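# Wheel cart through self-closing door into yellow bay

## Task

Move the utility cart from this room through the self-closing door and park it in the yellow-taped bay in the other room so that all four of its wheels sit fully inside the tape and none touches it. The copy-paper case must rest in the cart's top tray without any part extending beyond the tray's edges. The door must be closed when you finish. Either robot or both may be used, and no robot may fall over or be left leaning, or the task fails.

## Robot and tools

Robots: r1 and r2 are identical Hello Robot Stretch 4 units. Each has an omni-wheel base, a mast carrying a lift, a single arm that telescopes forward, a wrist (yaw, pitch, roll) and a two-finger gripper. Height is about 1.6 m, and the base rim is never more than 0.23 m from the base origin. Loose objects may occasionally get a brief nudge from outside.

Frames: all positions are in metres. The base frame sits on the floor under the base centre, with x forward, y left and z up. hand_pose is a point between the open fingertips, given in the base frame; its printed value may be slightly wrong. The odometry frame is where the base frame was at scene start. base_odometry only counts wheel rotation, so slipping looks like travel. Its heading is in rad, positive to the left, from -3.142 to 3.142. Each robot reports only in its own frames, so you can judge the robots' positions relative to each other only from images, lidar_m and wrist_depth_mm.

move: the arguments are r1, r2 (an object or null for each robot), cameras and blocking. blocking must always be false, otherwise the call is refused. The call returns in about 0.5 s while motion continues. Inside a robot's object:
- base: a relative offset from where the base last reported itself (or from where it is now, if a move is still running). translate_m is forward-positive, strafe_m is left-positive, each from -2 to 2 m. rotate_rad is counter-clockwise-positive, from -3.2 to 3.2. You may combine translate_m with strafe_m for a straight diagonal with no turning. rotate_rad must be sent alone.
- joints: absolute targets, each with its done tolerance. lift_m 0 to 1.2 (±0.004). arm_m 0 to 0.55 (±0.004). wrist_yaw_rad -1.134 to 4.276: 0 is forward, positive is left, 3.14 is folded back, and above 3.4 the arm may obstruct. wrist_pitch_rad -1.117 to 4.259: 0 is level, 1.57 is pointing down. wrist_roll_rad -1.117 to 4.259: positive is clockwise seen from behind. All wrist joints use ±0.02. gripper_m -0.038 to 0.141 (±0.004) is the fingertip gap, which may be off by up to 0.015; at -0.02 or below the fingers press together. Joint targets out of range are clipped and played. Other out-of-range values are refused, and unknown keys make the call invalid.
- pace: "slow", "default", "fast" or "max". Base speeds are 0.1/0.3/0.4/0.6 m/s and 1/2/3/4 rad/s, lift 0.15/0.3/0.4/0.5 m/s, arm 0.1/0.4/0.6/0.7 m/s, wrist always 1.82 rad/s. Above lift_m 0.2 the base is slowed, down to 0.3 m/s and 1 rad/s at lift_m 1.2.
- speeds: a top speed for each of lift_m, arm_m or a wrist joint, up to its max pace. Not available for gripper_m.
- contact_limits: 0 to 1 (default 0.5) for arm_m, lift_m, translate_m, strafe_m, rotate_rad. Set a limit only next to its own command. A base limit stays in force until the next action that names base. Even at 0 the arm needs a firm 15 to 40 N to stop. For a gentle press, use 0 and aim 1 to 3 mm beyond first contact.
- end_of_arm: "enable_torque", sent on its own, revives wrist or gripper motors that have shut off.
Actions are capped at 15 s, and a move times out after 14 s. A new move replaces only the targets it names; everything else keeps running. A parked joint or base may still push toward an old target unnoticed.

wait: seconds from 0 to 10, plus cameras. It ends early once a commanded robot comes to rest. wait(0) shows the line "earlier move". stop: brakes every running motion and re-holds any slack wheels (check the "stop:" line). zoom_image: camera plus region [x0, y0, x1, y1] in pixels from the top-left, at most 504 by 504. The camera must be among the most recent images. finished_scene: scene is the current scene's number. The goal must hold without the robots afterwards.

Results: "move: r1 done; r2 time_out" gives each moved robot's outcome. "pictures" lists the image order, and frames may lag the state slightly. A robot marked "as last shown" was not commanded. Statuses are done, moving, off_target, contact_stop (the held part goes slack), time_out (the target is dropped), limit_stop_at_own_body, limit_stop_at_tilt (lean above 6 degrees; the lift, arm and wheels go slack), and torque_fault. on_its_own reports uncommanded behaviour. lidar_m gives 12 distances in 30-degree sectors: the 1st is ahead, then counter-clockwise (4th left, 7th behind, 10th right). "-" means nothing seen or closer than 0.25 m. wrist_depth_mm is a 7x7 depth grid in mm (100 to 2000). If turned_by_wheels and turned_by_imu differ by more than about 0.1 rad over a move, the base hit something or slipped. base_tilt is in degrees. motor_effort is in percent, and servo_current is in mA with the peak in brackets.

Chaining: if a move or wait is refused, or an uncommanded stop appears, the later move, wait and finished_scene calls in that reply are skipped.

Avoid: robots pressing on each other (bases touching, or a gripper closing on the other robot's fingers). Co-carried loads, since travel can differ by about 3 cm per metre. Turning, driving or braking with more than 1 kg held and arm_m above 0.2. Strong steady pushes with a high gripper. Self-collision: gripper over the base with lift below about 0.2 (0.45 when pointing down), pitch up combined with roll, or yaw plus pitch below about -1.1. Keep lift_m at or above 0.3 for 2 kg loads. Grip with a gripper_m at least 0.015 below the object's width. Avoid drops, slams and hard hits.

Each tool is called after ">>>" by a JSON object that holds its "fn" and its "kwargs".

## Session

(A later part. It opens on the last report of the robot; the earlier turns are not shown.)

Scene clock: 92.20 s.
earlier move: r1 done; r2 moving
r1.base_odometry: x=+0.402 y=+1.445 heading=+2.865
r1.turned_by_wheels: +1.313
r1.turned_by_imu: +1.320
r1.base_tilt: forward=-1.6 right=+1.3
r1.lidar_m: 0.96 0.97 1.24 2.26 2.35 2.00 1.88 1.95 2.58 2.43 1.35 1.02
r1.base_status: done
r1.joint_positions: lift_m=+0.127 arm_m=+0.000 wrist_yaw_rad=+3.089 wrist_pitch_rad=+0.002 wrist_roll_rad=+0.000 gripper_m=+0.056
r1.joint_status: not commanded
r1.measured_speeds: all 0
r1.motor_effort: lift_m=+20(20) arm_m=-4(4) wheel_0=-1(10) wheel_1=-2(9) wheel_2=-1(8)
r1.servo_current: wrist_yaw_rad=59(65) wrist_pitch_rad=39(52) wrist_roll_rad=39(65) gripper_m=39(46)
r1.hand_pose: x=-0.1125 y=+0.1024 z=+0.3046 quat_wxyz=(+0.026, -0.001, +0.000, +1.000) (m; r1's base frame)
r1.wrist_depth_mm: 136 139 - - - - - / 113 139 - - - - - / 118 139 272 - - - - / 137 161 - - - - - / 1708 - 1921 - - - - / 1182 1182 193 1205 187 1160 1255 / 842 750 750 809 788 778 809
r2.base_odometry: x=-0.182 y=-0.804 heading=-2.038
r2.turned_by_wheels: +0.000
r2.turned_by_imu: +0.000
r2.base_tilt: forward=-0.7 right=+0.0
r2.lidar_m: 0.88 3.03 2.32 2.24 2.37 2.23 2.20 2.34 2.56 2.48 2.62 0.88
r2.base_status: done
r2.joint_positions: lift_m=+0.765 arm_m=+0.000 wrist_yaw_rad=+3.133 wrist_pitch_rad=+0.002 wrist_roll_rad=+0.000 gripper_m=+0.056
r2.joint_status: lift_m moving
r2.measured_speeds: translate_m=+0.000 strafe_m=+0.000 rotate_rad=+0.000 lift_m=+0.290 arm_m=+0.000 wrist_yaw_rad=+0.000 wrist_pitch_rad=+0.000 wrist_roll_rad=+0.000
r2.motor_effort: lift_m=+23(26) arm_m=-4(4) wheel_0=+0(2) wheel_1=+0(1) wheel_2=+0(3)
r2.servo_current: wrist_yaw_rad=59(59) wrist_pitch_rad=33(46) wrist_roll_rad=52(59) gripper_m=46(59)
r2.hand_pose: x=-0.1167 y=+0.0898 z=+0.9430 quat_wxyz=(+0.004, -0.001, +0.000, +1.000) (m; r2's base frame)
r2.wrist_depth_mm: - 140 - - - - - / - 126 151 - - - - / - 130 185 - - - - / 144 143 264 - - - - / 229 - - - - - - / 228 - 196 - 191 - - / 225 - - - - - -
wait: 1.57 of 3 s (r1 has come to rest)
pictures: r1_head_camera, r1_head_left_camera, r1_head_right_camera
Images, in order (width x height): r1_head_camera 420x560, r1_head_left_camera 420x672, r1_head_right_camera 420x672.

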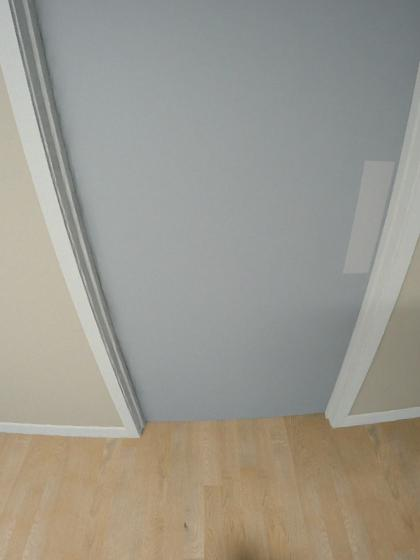

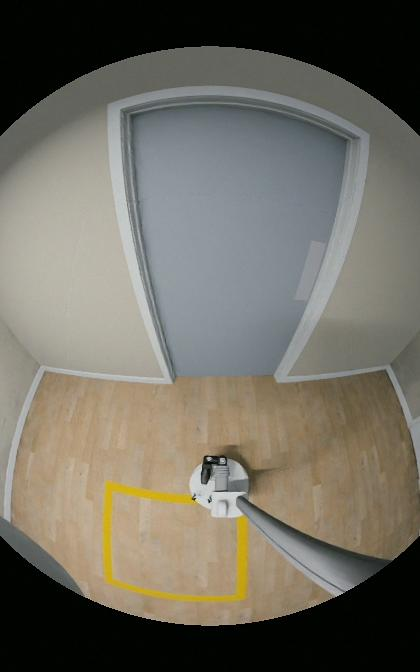

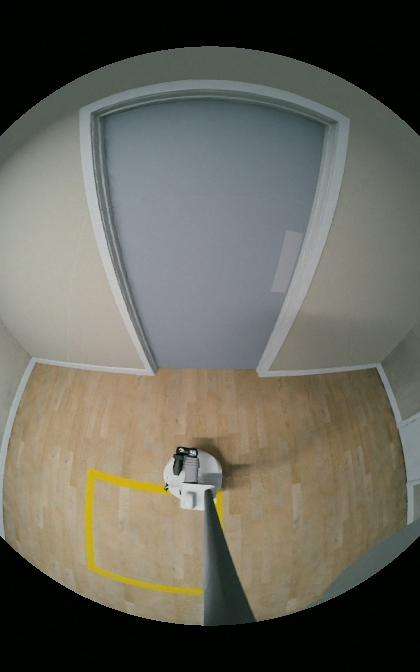

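>>> {"fn": "move", "kwargs": {"blocking": false, "cameras": [], "r1": {"base":{"translate_m":0.62,"strafe_m":-0.12}}}}

>>> {"fn": "wait", "kwargs": {"seconds": 5, "cameras": ["r1_head_left_camera","r2_head_camera"]}}

>>> {"fn": "move", "kwargs": {"blocking": false, "cameras": [], "r1": {"base":{"translate_m":0.45},"pace":"slow","contact_limits":{"translate_m":0.6}}}}

>>> {"fn": "wait", "kwargs": {"seconds": 6, "cameras": ["r1_head_left_camera","r2_head_camera"]}}

Scene clock: 101.63 s.
earlier move: r2 done
move: r1 moving
r1.base_odometry: x=+0.373 y=+1.460 heading=+2.865
r1.turned_by_wheels: +0.000
r1.turned_by_imu: +0.000
r1.base_tilt: forward=-1.6 right=+1.3
r1.lidar_m: 0.93 0.96 1.14 2.26 2.34 2.01 1.92 2.01 2.57 2.42 1.33 0.98
r1.base_status: translate_m moving; strafe_m moving
r1.joint_positions: lift_m=+0.127 arm_m=+0.000 wrist_yaw_rad=+3.089 wrist_pitch_rad=+0.002 wrist_roll_rad=+0.000 gripper_m=+0.056
r1.joint_status: not commanded
r1.measured_speeds: translate_m=+0.121 strafe_m=-0.025 rotate_rad=+0.002 lift_m=+0.000 arm_m=+0.000 wrist_yaw_rad=+0.000 wrist_pitch_rad=+0.000 wrist_roll_rad=+0.000
r1.motor_effort: lift_m=+20(20) arm_m=-4(4) wheel_0=+7(10) wheel_1=+5(5) wheel_2=-9(9)
r1.servo_current: wrist_yaw_rad=46(52) wrist_pitch_rad=39(46) wrist_roll_rad=33(65) gripper_m=39(46)
r1.hand_pose: x=-0.1125 y=+0.1024 z=+0.3046 quat_wxyz=(+0.026, -0.001, +0.000, +1.000) (m; r1's base frame)
r1.wrist_depth_mm: 136 138 - - - - - / 113 139 - - - - - / 117 140 270 - - - - / 137 161 - - - - - / 1661 1661 - - - - - / 1182 1205 194 1205 187 1160 1255 / 854 750 750 798 798 768 809
r2.base_odometry: x=-0.182 y=-0.804 heading=-2.038
r2.turned_by_wheels: +0.000
r2.turned_by_imu: +0.001
r2.base_tilt: forward=-0.7 right=+0.1
r2.lidar_m: 0.86 3.02 2.33 2.22 2.41 2.25 2.20 2.34 2.55 2.47 2.64 0.86
r2.base_status: not commanded
r2.joint_positions: lift_m=+0.900 arm_m=+0.000 wrist_yaw_rad=+3.133 wrist_pitch_rad=+0.002 wrist_roll_rad=+0.000 gripper_m=+0.056
r2.joint_status: all done
r2.measured_speeds: all 0
r2.motor_effort: lift_m=+21(21) arm_m=-4(4) wheel_0=+0(1) wheel_1=+0(0) wheel_2=+0(0)
r2.servo_current: wrist_yaw_rad=46(46) wrist_pitch_rad=39(39) wrist_roll_rad=33(52) gripper_m=52(52)
r2.hand_pose: x=-0.1167 y=+0.0898 z=+1.0775 quat_wxyz=(+0.004, -0.001, +0.000, +1.000) (m; r2's base frame)
r2.wrist_depth_mm: - 141 - - - - - / - 126 151 - - - - / - 130 185 - - - - / 144 143 273 - - - - / 229 - - - - - - / 228 - 195 - 191 - - / 226 - - - - - -
pictures: none
No camera images: "cameras" was empty.

Scene clock: 104.70 s.
earlier move: r1 done
r1.base_odometry: x=-0.162 y=+1.730 heading=+2.865
r1.turned_by_wheels: +0.000
r1.turned_by_imu: +0.000
r1.base_tilt: forward=-1.6 right=+1.3
r1.lidar_m: 0.36 0.38 0.49 0.98 2.49 2.63 2.50 2.58 2.44 1.39 0.53 0.37
r1.base_status: done
r1.joint_positions: lift_m=+0.127 arm_m=+0.000 wrist_yaw_rad=+3.089 wrist_pitch_rad=+0.002 wrist_roll_rad=+0.000 gripper_m=+0.056
r1.joint_status: not commanded
r1.measured_speeds: all 0
r1.motor_effort: lift_m=+20(20) arm_m=-4(4) wheel_0=+2(11) wheel_1=+3(9) wheel_2=+1(10)
r1.servo_current: wrist_yaw_rad=26(72) wrist_pitch_rad=46(52) wrist_roll_rad=46(65) gripper_m=39(46)
r1.hand_pose: x=-0.1125 y=+0.1024 z=+0.3046 quat_wxyz=(+0.026, -0.001, +0.000, +1.000) (m; r1's base frame)
r1.wrist_depth_mm: 136 138 - - - - - / 113 139 - - - - - / 118 140 273 - - - - / 137 162 - - - - - / 1921 - - - - - - / 1182 1229 194 1205 187 1281 1205 / 831 741 741 153 732 778 820
r2.base_odometry: x=-0.182 y=-0.804 heading=-2.038
r2.turned_by_wheels: +0.000
r2.turned_by_imu: +0.000
r2.base_tilt: forward=-0.7 right=+0.1
r2.lidar_m: 0.88 3.02 2.30 2.22 2.38 2.26 2.17 2.33 2.57 2.48 2.64 0.86
r2.base_status: not commanded
r2.joint_positions: lift_m=+0.900 arm_m=+0.000 wrist_yaw_rad=+3.133 wrist_pitch_rad=+0.002 wrist_roll_rad=+0.000 gripper_m=+0.056
r2.joint_status: all done
r2.measured_speeds: all 0
r2.motor_effort: lift_m=+21(21) arm_m=-4(4) wheel_0=+0(1) wheel_1=+0(1) wheel_2=+0(1)
r2.servo_current: wrist_yaw_rad=46(59) wrist_pitch_rad=46(52) wrist_roll_rad=59(65) gripper_m=46(59)
r2.hand_pose: x=-0.1167 y=+0.0898 z=+1.0775 quat_wxyz=(+0.004, -0.001, +0.000, +1.000) (m; r2's base frame)
r2.wrist_depth_mm: - 141 - - - - - / - 126 150 - - - - / - 129 185 - - - - / 144 143 273 - - - - / 229 - - - - - - / 227 - 196 - 192 - - / 225 - - - - - -
wait: 3.07 of 5 s (r1 has come to rest)
pictures: r1_head_left_camera, r2_head_camera
Images, in order (width x height): r1_head_left_camera 420x672, r2_head_camera 420x560.

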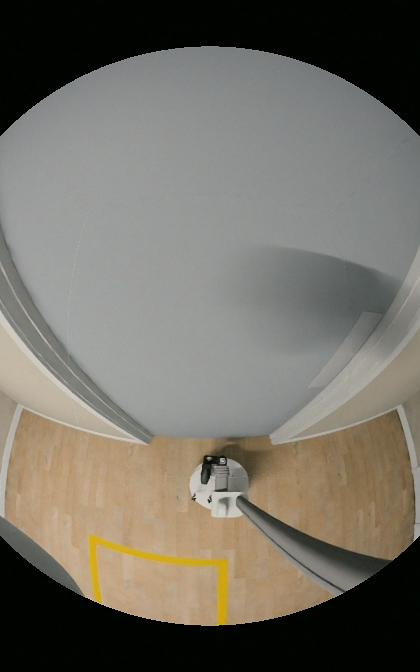

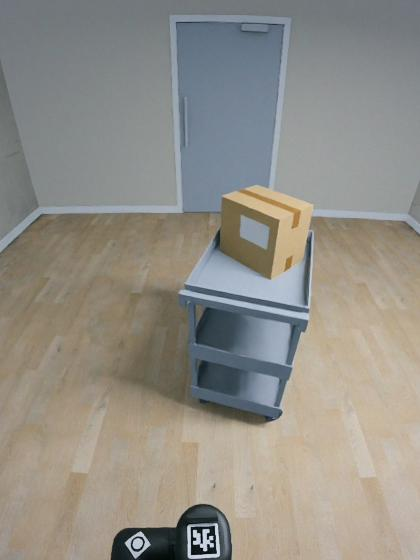

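Scene clock: 105.20 s.
move: r1 moving
r1.base_odometry: x=-0.174 y=+1.733 heading=+2.866
r1.turned_by_wheels: +0.000
r1.turned_by_imu: +0.000
r1.base_tilt: forward=-1.6 right=+1.3
r1.lidar_m: 0.33 0.37 0.50 0.96 2.48 2.64 2.50 2.63 2.43 1.36 0.52 0.37
r1.base_status: translate_m moving
r1.joint_positions: lift_m=+0.127 arm_m=+0.000 wrist_yaw_rad=+3.089 wrist_pitch_rad=+0.002 wrist_roll_rad=+0.000 gripper_m=+0.056
r1.joint_status: not commanded
r1.measured_speeds: translate_m=+0.050 strafe_m=+0.000 rotate_rad=+0.001 lift_m=+0.000 arm_m=+0.000 wrist_yaw_rad=+0.000 wrist_pitch_rad=+0.000 wrist_roll_rad=+0.000
r1.motor_effort: lift_m=+20(20) arm_m=-4(4) wheel_0=+4(7) wheel_1=+3(6) wheel_2=-6(7)
r1.servo_current: wrist_yaw_rad=59(65) wrist_pitch_rad=39(46) wrist_roll_rad=65(65) gripper_m=39(46)
r1.contact_limits: translate_m 0.6
r1.hand_pose: x=-0.1125 y=+0.1024 z=+0.3046 quat_wxyz=(+0.026, -0.001, +0.000, +1.000) (m; r1's base frame)
r1.wrist_depth_mm: 136 139 - - - - - / 113 139 - - - - - / 117 140 273 - - - - / 137 162 - - - - - / 1921 - - - - - - / 1160 1205 193 1205 188 1281 1205 / 842 750 750 143 750 778 809
r2: as last shown
r2.lidar_m: 0.84 3.02 2.31 2.24 2.38 2.25 2.19 2.30 2.55 2.48 2.65 0.85
r2.motor_effort: lift_m=+21(21) arm_m=-4(4) wheel_0=+0(0) wheel_1=+0(0) wheel_2=+0(1)
r2.servo_current: wrist_yaw_rad=46(59) wrist_pitch_rad=39(46) wrist_roll_rad=52(52) gripper_m=46(52)
r2.wrist_depth_mm: - 140 - - - - - / - 126 150 - - - - / - 129 185 - - - - / 144 143 272 - - - - / 229 - - - - - - / 227 - 196 - 192 - - / 226 - - - - - -
pictures: none
No camera images: "cameras" was empty.

Scene clock: 110.47 s.
earlier move: r1 done
r1.base_odometry: x=-0.594 y=+1.852 heading=+2.866
r1.turned_by_wheels: +0.000
r1.turned_by_imu: +0.012
r1.base_tilt: forward=-1.6 right=+1.3
r1.lidar_m: 0.25 - 0.25 0.30 0.59 3.10 2.97 3.07 0.45 0.40 2.34 0.31
r1.base_status: done
r1.joint_positions: lift_m=+0.127 arm_m=-0.001 wrist_yaw_rad=+3.103 wrist_pitch_rad=+0.002 wrist_roll_rad=+0.000 gripper_m=+0.056
r1.joint_status: not commanded
r1.measured_speeds: all 0
r1.motor_effort: lift_m=+20(20) arm_m=+12(12) wheel_0=+9(25) wheel_1=+14(19) wheel_2=-13(23)
r1.servo_current: wrist_yaw_rad=72(98) wrist_pitch_rad=46(52) wrist_roll_rad=46(72) gripper_m=39(52)
r1.contact_limits: translate_m 0.6
r1.hand_pose: x=-0.1146 y=+0.0984 z=+0.3046 quat_wxyz=(+0.019, -0.001, +0.000, +1.000) (m; r1's base frame)
r1.wrist_depth_mm: - 135 - - - - - / - 135 208 - - - - / 106 133 177 - - - - / 122 136 265 - - - - / 1661 - - - - - - / 1205 1205 193 1229 187 1182 1138 / 866 759 759 798 809 768 798
r2.base_odometry: x=-0.182 y=-0.804 heading=-2.038
r2.turned_by_wheels: +0.000
r2.turned_by_imu: +0.001
r2.base_tilt: forward=-0.7 right=+0.1
r2.lidar_m: 0.87 3.05 2.33 2.25 2.38 2.21 2.20 2.34 2.55 2.47 2.66 0.85
r2.base_status: not commanded
r2.joint_positions: lift_m=+0.900 arm_m=+0.000 wrist_yaw_rad=+3.133 wrist_pitch_rad=+0.002 wrist_roll_rad=+0.000 gripper_m=+0.056
r2.joint_status: not commanded
r2.measured_speeds: all 0
r2.motor_effort: lift_m=+21(21) arm_m=-4(4) wheel_0=+0(1) wheel_1=+0(1) wheel_2=+0(1)
r2.servo_current: wrist_yaw_rad=46(65) wrist_pitch_rad=39(46) wrist_roll_rad=52(59) gripper_m=39(59)
r2.hand_pose: x=-0.1167 y=+0.0898 z=+1.0775 quat_wxyz=(+0.004, -0.001, +0.000, +1.000) (m; r2's base frame)
r2.wrist_depth_mm: - 141 - - - - - / - 126 150 - - - - / - 129 184 - - - - / 144 143 272 - - - - / 229 - - - - - - / 227 - 196 - 192 - - / 225 - - - - - -
wait: 5.27 of 6 s (r1 has come to rest)
pictures: r1_head_left_camera, r2_head_camera
Images, in order (width x height): r1_head_left_camera 420x672, r2_head_camera 420x560.

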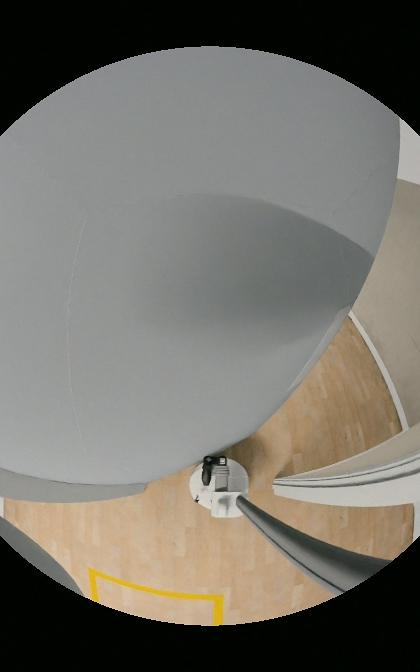

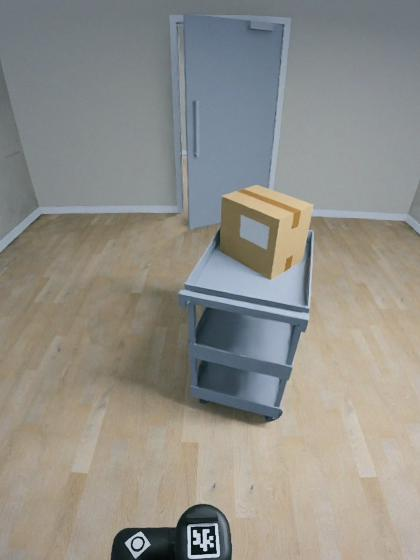

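>>> {"fn": "move", "kwargs": {"blocking": false, "cameras": [], "r1": {"base":{"translate_m":0.5,"strafe_m":0.05},"pace":"slow","contact_limits":{"translate_m":0.7}}}}

>>> {"fn": "wait", "kwargs": {"seconds": 7, "cameras": ["r1_head_left_camera","r2_head_camera"]}}

Scene clock: 115.00 s.
move: r1 moving
r1.base_odometry: x=-0.607 y=+1.855 heading=+2.867
r1.turned_by_wheels: +0.001
r1.turned_by_imu: +0.001
r1.base_tilt: forward=-1.6 right=+1.3
r1.lidar_m: 0.25 - 0.25 0.30 0.58 3.10 2.97 3.08 0.44 0.41 2.35 0.31
r1.base_status: translate_m moving; strafe_m moving
r1.joint_positions: lift_m=+0.127 arm_m=-0.001 wrist_yaw_rad=+3.103 wrist_pitch_rad=+0.002 wrist_roll_rad=+0.000 gripper_m=+0.056
r1.joint_status: not commanded
r1.measured_speeds: translate_m=+0.049 strafe_m=+0.005 rotate_rad=+0.004 lift_m=+0.000 arm_m=+0.000 wrist_yaw_rad=+0.000 wrist_pitch_rad=+0.000 wrist_roll_rad=+0.000
r1.motor_effort: lift_m=+20(20) arm_m=+11(12) wheel_0=+12(13) wheel_1=+17(18) wheel_2=-17(19)
r1.servo_current: wrist_yaw_rad=78(104) wrist_pitch_rad=46(46) wrist_roll_rad=39(65) gripper_m=39(46)
r1.contact_limits: translate_m 0.7
r1.hand_pose: x=-0.1146 y=+0.0984 z=+0.3046 quat_wxyz=(+0.019, -0.001, +0.000, +1.000) (m; r1's base frame)
r1.wrist_depth_mm: - 135 - - - - - / - 135 185 - - - - / 105 133 177 - - - - / 121 137 263 - - - - / 1661 - - - - - - / 1182 1182 193 1205 188 1205 1160 / 866 759 768 820 798 768 831
r2: as last shown
r2.turned_by_imu: +0.000
r2.lidar_m: 0.87 3.02 2.33 2.24 2.42 2.26 2.20 2.35 2.54 2.49 2.63 0.87
r2.motor_effort: lift_m=+21(21) arm_m=-4(4) wheel_0=+0(0) wheel_1=+0(0) wheel_2=+0(0)
r2.servo_current: wrist_yaw_rad=46(52) wrist_pitch_rad=39(39) wrist_roll_rad=65(65) gripper_m=46(46)
r2.wrist_depth_mm: - 141 - - - - - / - 126 151 - - - - / - 129 185 - - - - / 144 143 273 - - - - / 229 - - - - - - / 227 - 196 - 192 - - / 226 - - - - - -
pictures: none
No camera images: "cameras" was empty.

Scene clock: 120.80 s.
earlier move: r1 done
r1.base_odometry: x=-1.089 y=+1.940 heading=+2.866
r1.turned_by_wheels: +0.000
r1.turned_by_imu: -0.001
r1.base_tilt: forward=-1.6 right=+1.3
r1.lidar_m: 0.31 0.25 - 0.25 0.26 0.62 3.51 0.70 0.68 1.81 2.38 3.19
r1.base_status: done
r1.joint_positions: lift_m=+0.127 arm_m=+0.000 wrist_yaw_rad=+3.092 wrist_pitch_rad=+0.002 wrist_roll_rad=+0.000 gripper_m=+0.056
r1.joint_status: not commanded
r1.measured_speeds: all 0
r1.motor_effort: lift_m=+20(20) arm_m=+5(12) wheel_0=+2(13) wheel_1=+10(20) wheel_2=-7(19)
r1.servo_current: wrist_yaw_rad=65(104) wrist_pitch_rad=46(52) wrist_roll_rad=59(72) gripper_m=39(52)
r1.contact_limits: translate_m 0.7
r1.hand_pose: x=-0.1129 y=+0.1016 z=+0.3046 quat_wxyz=(+0.025, -0.001, +0.000, +1.000) (m; r1's base frame)
r1.wrist_depth_mm: - 137 - - - - 389 / - 137 - - - - 402 / 109 137 202 - - - 404 / 124 138 - - - - 415 / 1661 - - - - - 410 / 1205 1205 193 1205 188 1160 407 / 842 759 750 798 788 732 399
r2.base_odometry: x=-0.182 y=-0.804 heading=-2.038
r2.turned_by_wheels: +0.000
r2.turned_by_imu: +0.001
r2.base_tilt: forward=-0.7 right=+0.1
r2.lidar_m: 0.87 3.02 2.30 2.24 2.39 2.26 2.19 2.32 2.53 2.47 2.64 0.85
r2.base_status: not commanded
r2.joint_positions: lift_m=+0.900 arm_m=+0.000 wrist_yaw_rad=+3.133 wrist_pitch_rad=+0.002 wrist_roll_rad=+0.000 gripper_m=+0.056
r2.joint_status: not commanded
r2.measured_speeds: all 0
r2.motor_effort: lift_m=+21(21) arm_m=-4(4) wheel_0=+0(1) wheel_1=+0(1) wheel_2=+0(1)
r2.servo_current: wrist_yaw_rad=39(65) wrist_pitch_rad=33(46) wrist_roll_rad=52(65) gripper_m=52(52)
r2.hand_pose: x=-0.1167 y=+0.0898 z=+1.0775 quat_wxyz=(+0.004, -0.001, +0.000, +1.000) (m; r2's base frame)
r2.wrist_depth_mm: - 141 - - - - - / - 126 150 - - - - / - 129 185 - - - - / 144 143 272 - - - - / 229 - - - - - - / 227 - 196 - 191 - - / 226 - - - - - -
wait: 5.80 of 7 s (r1 has come to rest)
pictures: r1_head_left_camera, r2_head_camera
Images, in order (width x height): r1_head_left_camera 420x672, r2_head_camera 420x560.

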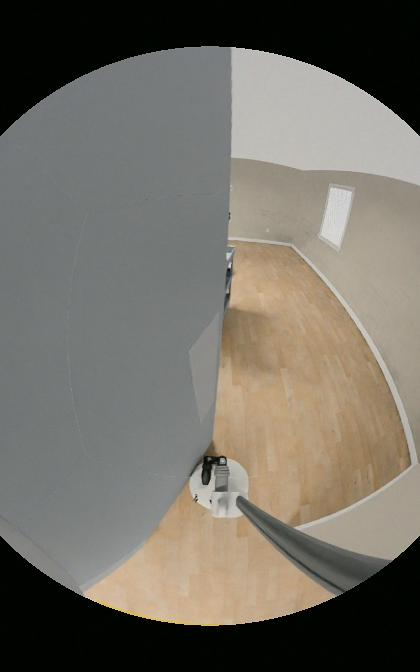

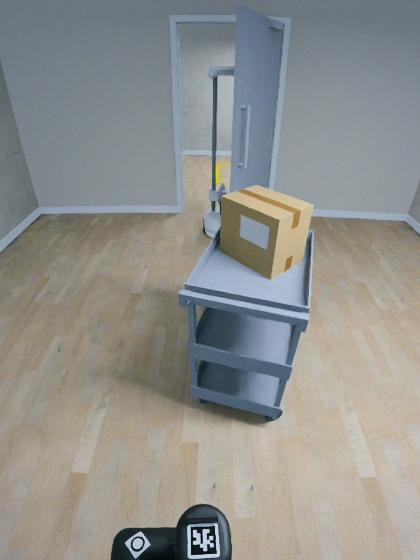

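>>> {"fn": "move", "kwargs": {"blocking": false, "cameras": [], "r1": {"base":{"translate_m":0.14,"strafe_m":0.65},"pace":"slow","contact_limits":{"translate_m":0.7,"strafe_m":0.7}}}}

>>> {"fn": "wait", "kwargs": {"seconds": 9, "cameras": ["r1_head_left_camera","r2_head_camera"]}}

r1: "contact_limits": translate_m and strafe_m are given together and make one move, which takes one limit: state it under one of them only
Scene clock: 139.20 s.
r1.base_odometry: x=-1.089 y=+1.940 heading=+2.866
r1.turned_by_wheels: +0.000
r1.turned_by_imu: +0.000
r1.base_tilt: forward=-1.6 right=+1.3
r1.lidar_m: 0.32 0.25 - 0.25 0.27 0.63 3.52 0.69 0.70 1.84 2.40 3.24
r1.base_status: done
r1.joint_positions: lift_m=+0.127 arm_m=+0.000 wrist_yaw_rad=+3.092 wrist_pitch_rad=+0.002 wrist_roll_rad=+0.000 gripper_m=+0.056
r1.joint_status: not commanded
r1.measured_speeds: all 0
r1.motor_effort: lift_m=+20(20) arm_m=+5(12) wheel_0=+2(13) wheel_1=+10(20) wheel_2=-7(19)
r1.servo_current: wrist_yaw_rad=65(104) wrist_pitch_rad=39(52) wrist_roll_rad=33(72) gripper_m=33(52)
r1.contact_limits: translate_m 0.7
r1.hand_pose: x=-0.1129 y=+0.1016 z=+0.3046 quat_wxyz=(+0.025, -0.001, +0.000, +1.000) (m; r1's base frame)
r1.wrist_depth_mm: - 137 - - - - 394 / - 137 - - - - 399 / 109 138 202 - - - 407 / 124 138 - - - - 413 / 1661 - - - - - 413 / 1182 1205 193 1205 187 1160 404 / 854 759 759 809 788 732 399
r2.base_odometry: x=-0.182 y=-0.804 heading=-2.038
r2.turned_by_wheels: +0.000
r2.turned_by_imu: +0.000
r2.base_tilt: forward=-0.7 right=+0.1
r2.lidar_m: 0.86 3.05 2.31 2.23 2.37 2.25 2.18 2.32 2.56 2.49 2.65 0.87
r2.base_status: not commanded
r2.joint_positions: lift_m=+0.900 arm_m=+0.000 wrist_yaw_rad=+3.133 wrist_pitch_rad=+0.002 wrist_roll_rad=+0.000 gripper_m=+0.056
r2.joint_status: not commanded
r2.measured_speeds: all 0
r2.motor_effort: lift_m=+21(21) arm_m=-4(4) wheel_0=+0(1) wheel_1=+0(1) wheel_2=+0(1)
r2.servo_current: wrist_yaw_rad=52(65) wrist_pitch_rad=39(46) wrist_roll_rad=46(65) gripper_m=39(52)
r2.hand_pose: x=-0.1167 y=+0.0898 z=+1.0775 quat_wxyz=(+0.004, -0.001, +0.000, +1.000) (m; r2's base frame)
r2.wrist_depth_mm: - 141 - - - - - / - 126 150 - - - - / - 130 185 - - - - / 144 143 272 - - - - / 229 - - - - - - / 227 - 196 - 191 - - / 226 - - - - - -
pictures: none

not run: a call was refused earlier in this reply.

>>> {"fn": "move", "kwargs": {"blocking": false, "cameras": [], "r1": {"base":{"translate_m":0.14,"strafe_m":0.65},"pace":"slow","contact_limits":{"strafe_m":0.7}}}}

>>> {"fn": "wait", "kwargs": {"seconds": 9, "cameras": ["r1_head_left_camera","r2_head_camera"]}}

Scene clock: 143.53 s.
move: r1 moving
r1.base_odometry: x=-1.095 y=+1.929 heading=+2.866
r1.turned_by_wheels: -0.001
r1.turned_by_imu: -0.001
r1.base_tilt: forward=-1.6 right=+1.3
r1.lidar_m: 0.34 0.25 - 0.25 0.26 0.59 3.50 0.70 0.69 1.79 2.42 3.25
r1.base_status: translate_m moving; strafe_m moving
r1.joint_positions: lift_m=+0.127 arm_m=+0.000 wrist_yaw_rad=+3.092 wrist_pitch_rad=+0.002 wrist_roll_rad=+0.000 gripper_m=+0.056
r1.joint_status: not commanded
r1.measured_speeds: translate_m=+0.011 strafe_m=+0.051 rotate_rad=-0.001 lift_m=+0.000 arm_m=+0.000 wrist_yaw_rad=+0.000 wrist_pitch_rad=+0.000 wrist_roll_rad=+0.000
r1.motor_effort: lift_m=+20(20) arm_m=+5(5) wheel_0=-13(15) wheel_1=+14(16) wheel_2=-6(8)
r1.servo_current: wrist_yaw_rad=52(52) wrist_pitch_rad=39(52) wrist_roll_rad=59(59) gripper_m=46(46)
r1.contact_limits: strafe_m 0.7
r1.hand_pose: x=-0.1129 y=+0.1016 z=+0.3046 quat_wxyz=(+0.025, -0.001, +0.000, +1.000) (m; r1's base frame)
r1.wrist_depth_mm: - 137 - - - - 364 / - 137 - - - - 370 / 109 138 202 - - - 377 / 124 138 - - - - 382 / 1661 - - - - 1863 379 / 1182 1182 193 1160 187 1060 377 / 854 759 759 798 788 699 370
r2.base_odometry: x=-0.182 y=-0.804 heading=-2.038
r2.turned_by_wheels: +0.000
r2.turned_by_imu: +0.000
r2.base_tilt: forward=-0.7 right=+0.1
r2.lidar_m: 0.87 3.04 2.31 2.23 2.36 2.24 2.19 2.31 2.55 2.46 2.65 0.85
r2.base_status: not commanded
r2.joint_positions: lift_m=+0.900 arm_m=+0.000 wrist_yaw_rad=+3.133 wrist_pitch_rad=+0.002 wrist_roll_rad=+0.000 gripper_m=+0.056
r2.joint_status: not commanded
r2.measured_speeds: all 0
r2.motor_effort: lift_m=+21(21) arm_m=-4(4) wheel_0=+0(1) wheel_1=+0(0) wheel_2=+0(0)
r2.servo_current: wrist_yaw_rad=46(46) wrist_pitch_rad=39(46) wrist_roll_rad=52(52) gripper_m=52(52)
r2.hand_pose: x=-0.1167 y=+0.0898 z=+1.0775 quat_wxyz=(+0.004, -0.001, +0.000, +1.000) (m; r2's base frame)
r2.wrist_depth_mm: - 141 - - - - - / - 126 150 - - - - / - 129 184 - - - - / 144 143 273 - - - - / 229 - - - - - - / 226 - 196 - 191 - - / 226 - - - - - -
pictures: none
No camera images: "cameras" was empty.

Scene clock: 152.53 s.
earlier move: r1 contact_stop
r1.base_odometry: x=-1.270 y=+1.658 heading=+2.886
r1.turned_by_wheels: +0.020
r1.turned_by_imu: +0.019
r1.base_tilt: forward=-1.6 right=+1.3
r1.lidar_m: 1.41 0.30 0.25 - 0.25 0.27 3.65 3.71 0.98 2.31 2.71 3.72
r1.base_status: translate_m contact_stop; strafe_m contact_stop
r1.joint_positions: lift_m=+0.127 arm_m=+0.000 wrist_yaw_rad=+3.092 wrist_pitch_rad=+0.002 wrist_roll_rad=+0.000 gripper_m=+0.056
r1.joint_status: not commanded
r1.measured_speeds: translate_m=+0.000 strafe_m=-0.021 rotate_rad=+0.003 lift_m=+0.000 arm_m=+0.000 wrist_yaw_rad=+0.000 wrist_pitch_rad=+0.000 wrist_roll_rad=+0.000
r1.on_its_own: the wheels are slack since a contact_stop
r1.motor_effort: lift_m=+20(20) arm_m=+4(5) wheel_0=-1(29) wheel_1=-1(34) wheel_2=-1(8)
r1.servo_current: wrist_yaw_rad=39(78) wrist_pitch_rad=39(52) wrist_roll_rad=52(72) gripper_m=46(46)
r1.contact_limits: strafe_m 0.7
r1.hand_pose: x=-0.1129 y=+0.1016 z=+0.3046 quat_wxyz=(+0.025, -0.001, +0.000, +1.000) (m; r1's base frame)
r1.wrist_depth_mm: 136 138 - - 340 198 - / 111 139 - - 345 200 - / 117 139 251 - 347 201 - / 137 151 - - 353 202 - / 1921 - - - 351 203 161 / 1182 1205 193 1182 190 202 - / 854 759 750 153 322 180 -
r2.base_odometry: x=-0.182 y=-0.804 heading=-2.038
r2.turned_by_wheels: +0.000
r2.turned_by_imu: +0.001
r2.base_tilt: forward=-0.7 right=+0.1
r2.lidar_m: 0.86 3.02 2.33 2.23 2.37 2.23 2.20 2.31 2.54 2.48 2.61 0.87
r2.base_status: not commanded
r2.joint_positions: lift_m=+0.900 arm_m=+0.000 wrist_yaw_rad=+3.133 wrist_pitch_rad=+0.002 wrist_roll_rad=+0.000 gripper_m=+0.056
r2.joint_status: not commanded
r2.measured_speeds: all 0
r2.motor_effort: lift_m=+21(21) arm_m=-4(4) wheel_0=+0(1) wheel_1=+0(1) wheel_2=+0(1)
r2.servo_current: wrist_yaw_rad=33(65) wrist_pitch_rad=39(46) wrist_roll_rad=52(65) gripper_m=46(59)
r2.hand_pose: x=-0.1167 y=+0.0898 z=+1.0775 quat_wxyz=(+0.004, -0.001, +0.000, +1.000) (m; r2's base frame)
r2.wrist_depth_mm: - 141 - - - - - / - 126 150 - - - - / - 129 185 - - - - / 144 143 272 - - - - / 229 - - - - - - / 227 - 196 - 192 - - / 225 - - - - - -
wait: 9.00 s; no rest
pictures: r1_head_left_camera, r2_head_camera
Images, in order (width x height): r1_head_left_camera 420x672, r2_head_camera 420x560.

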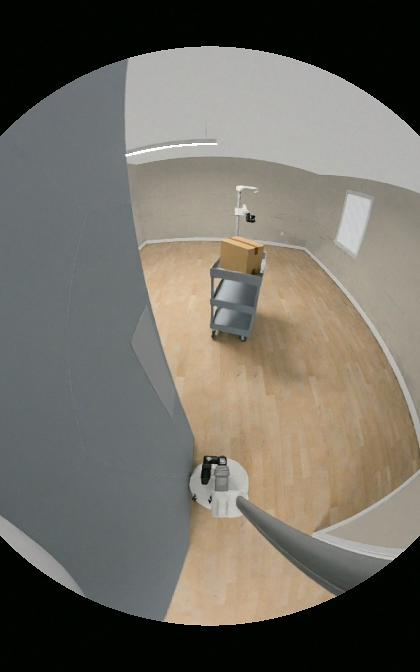

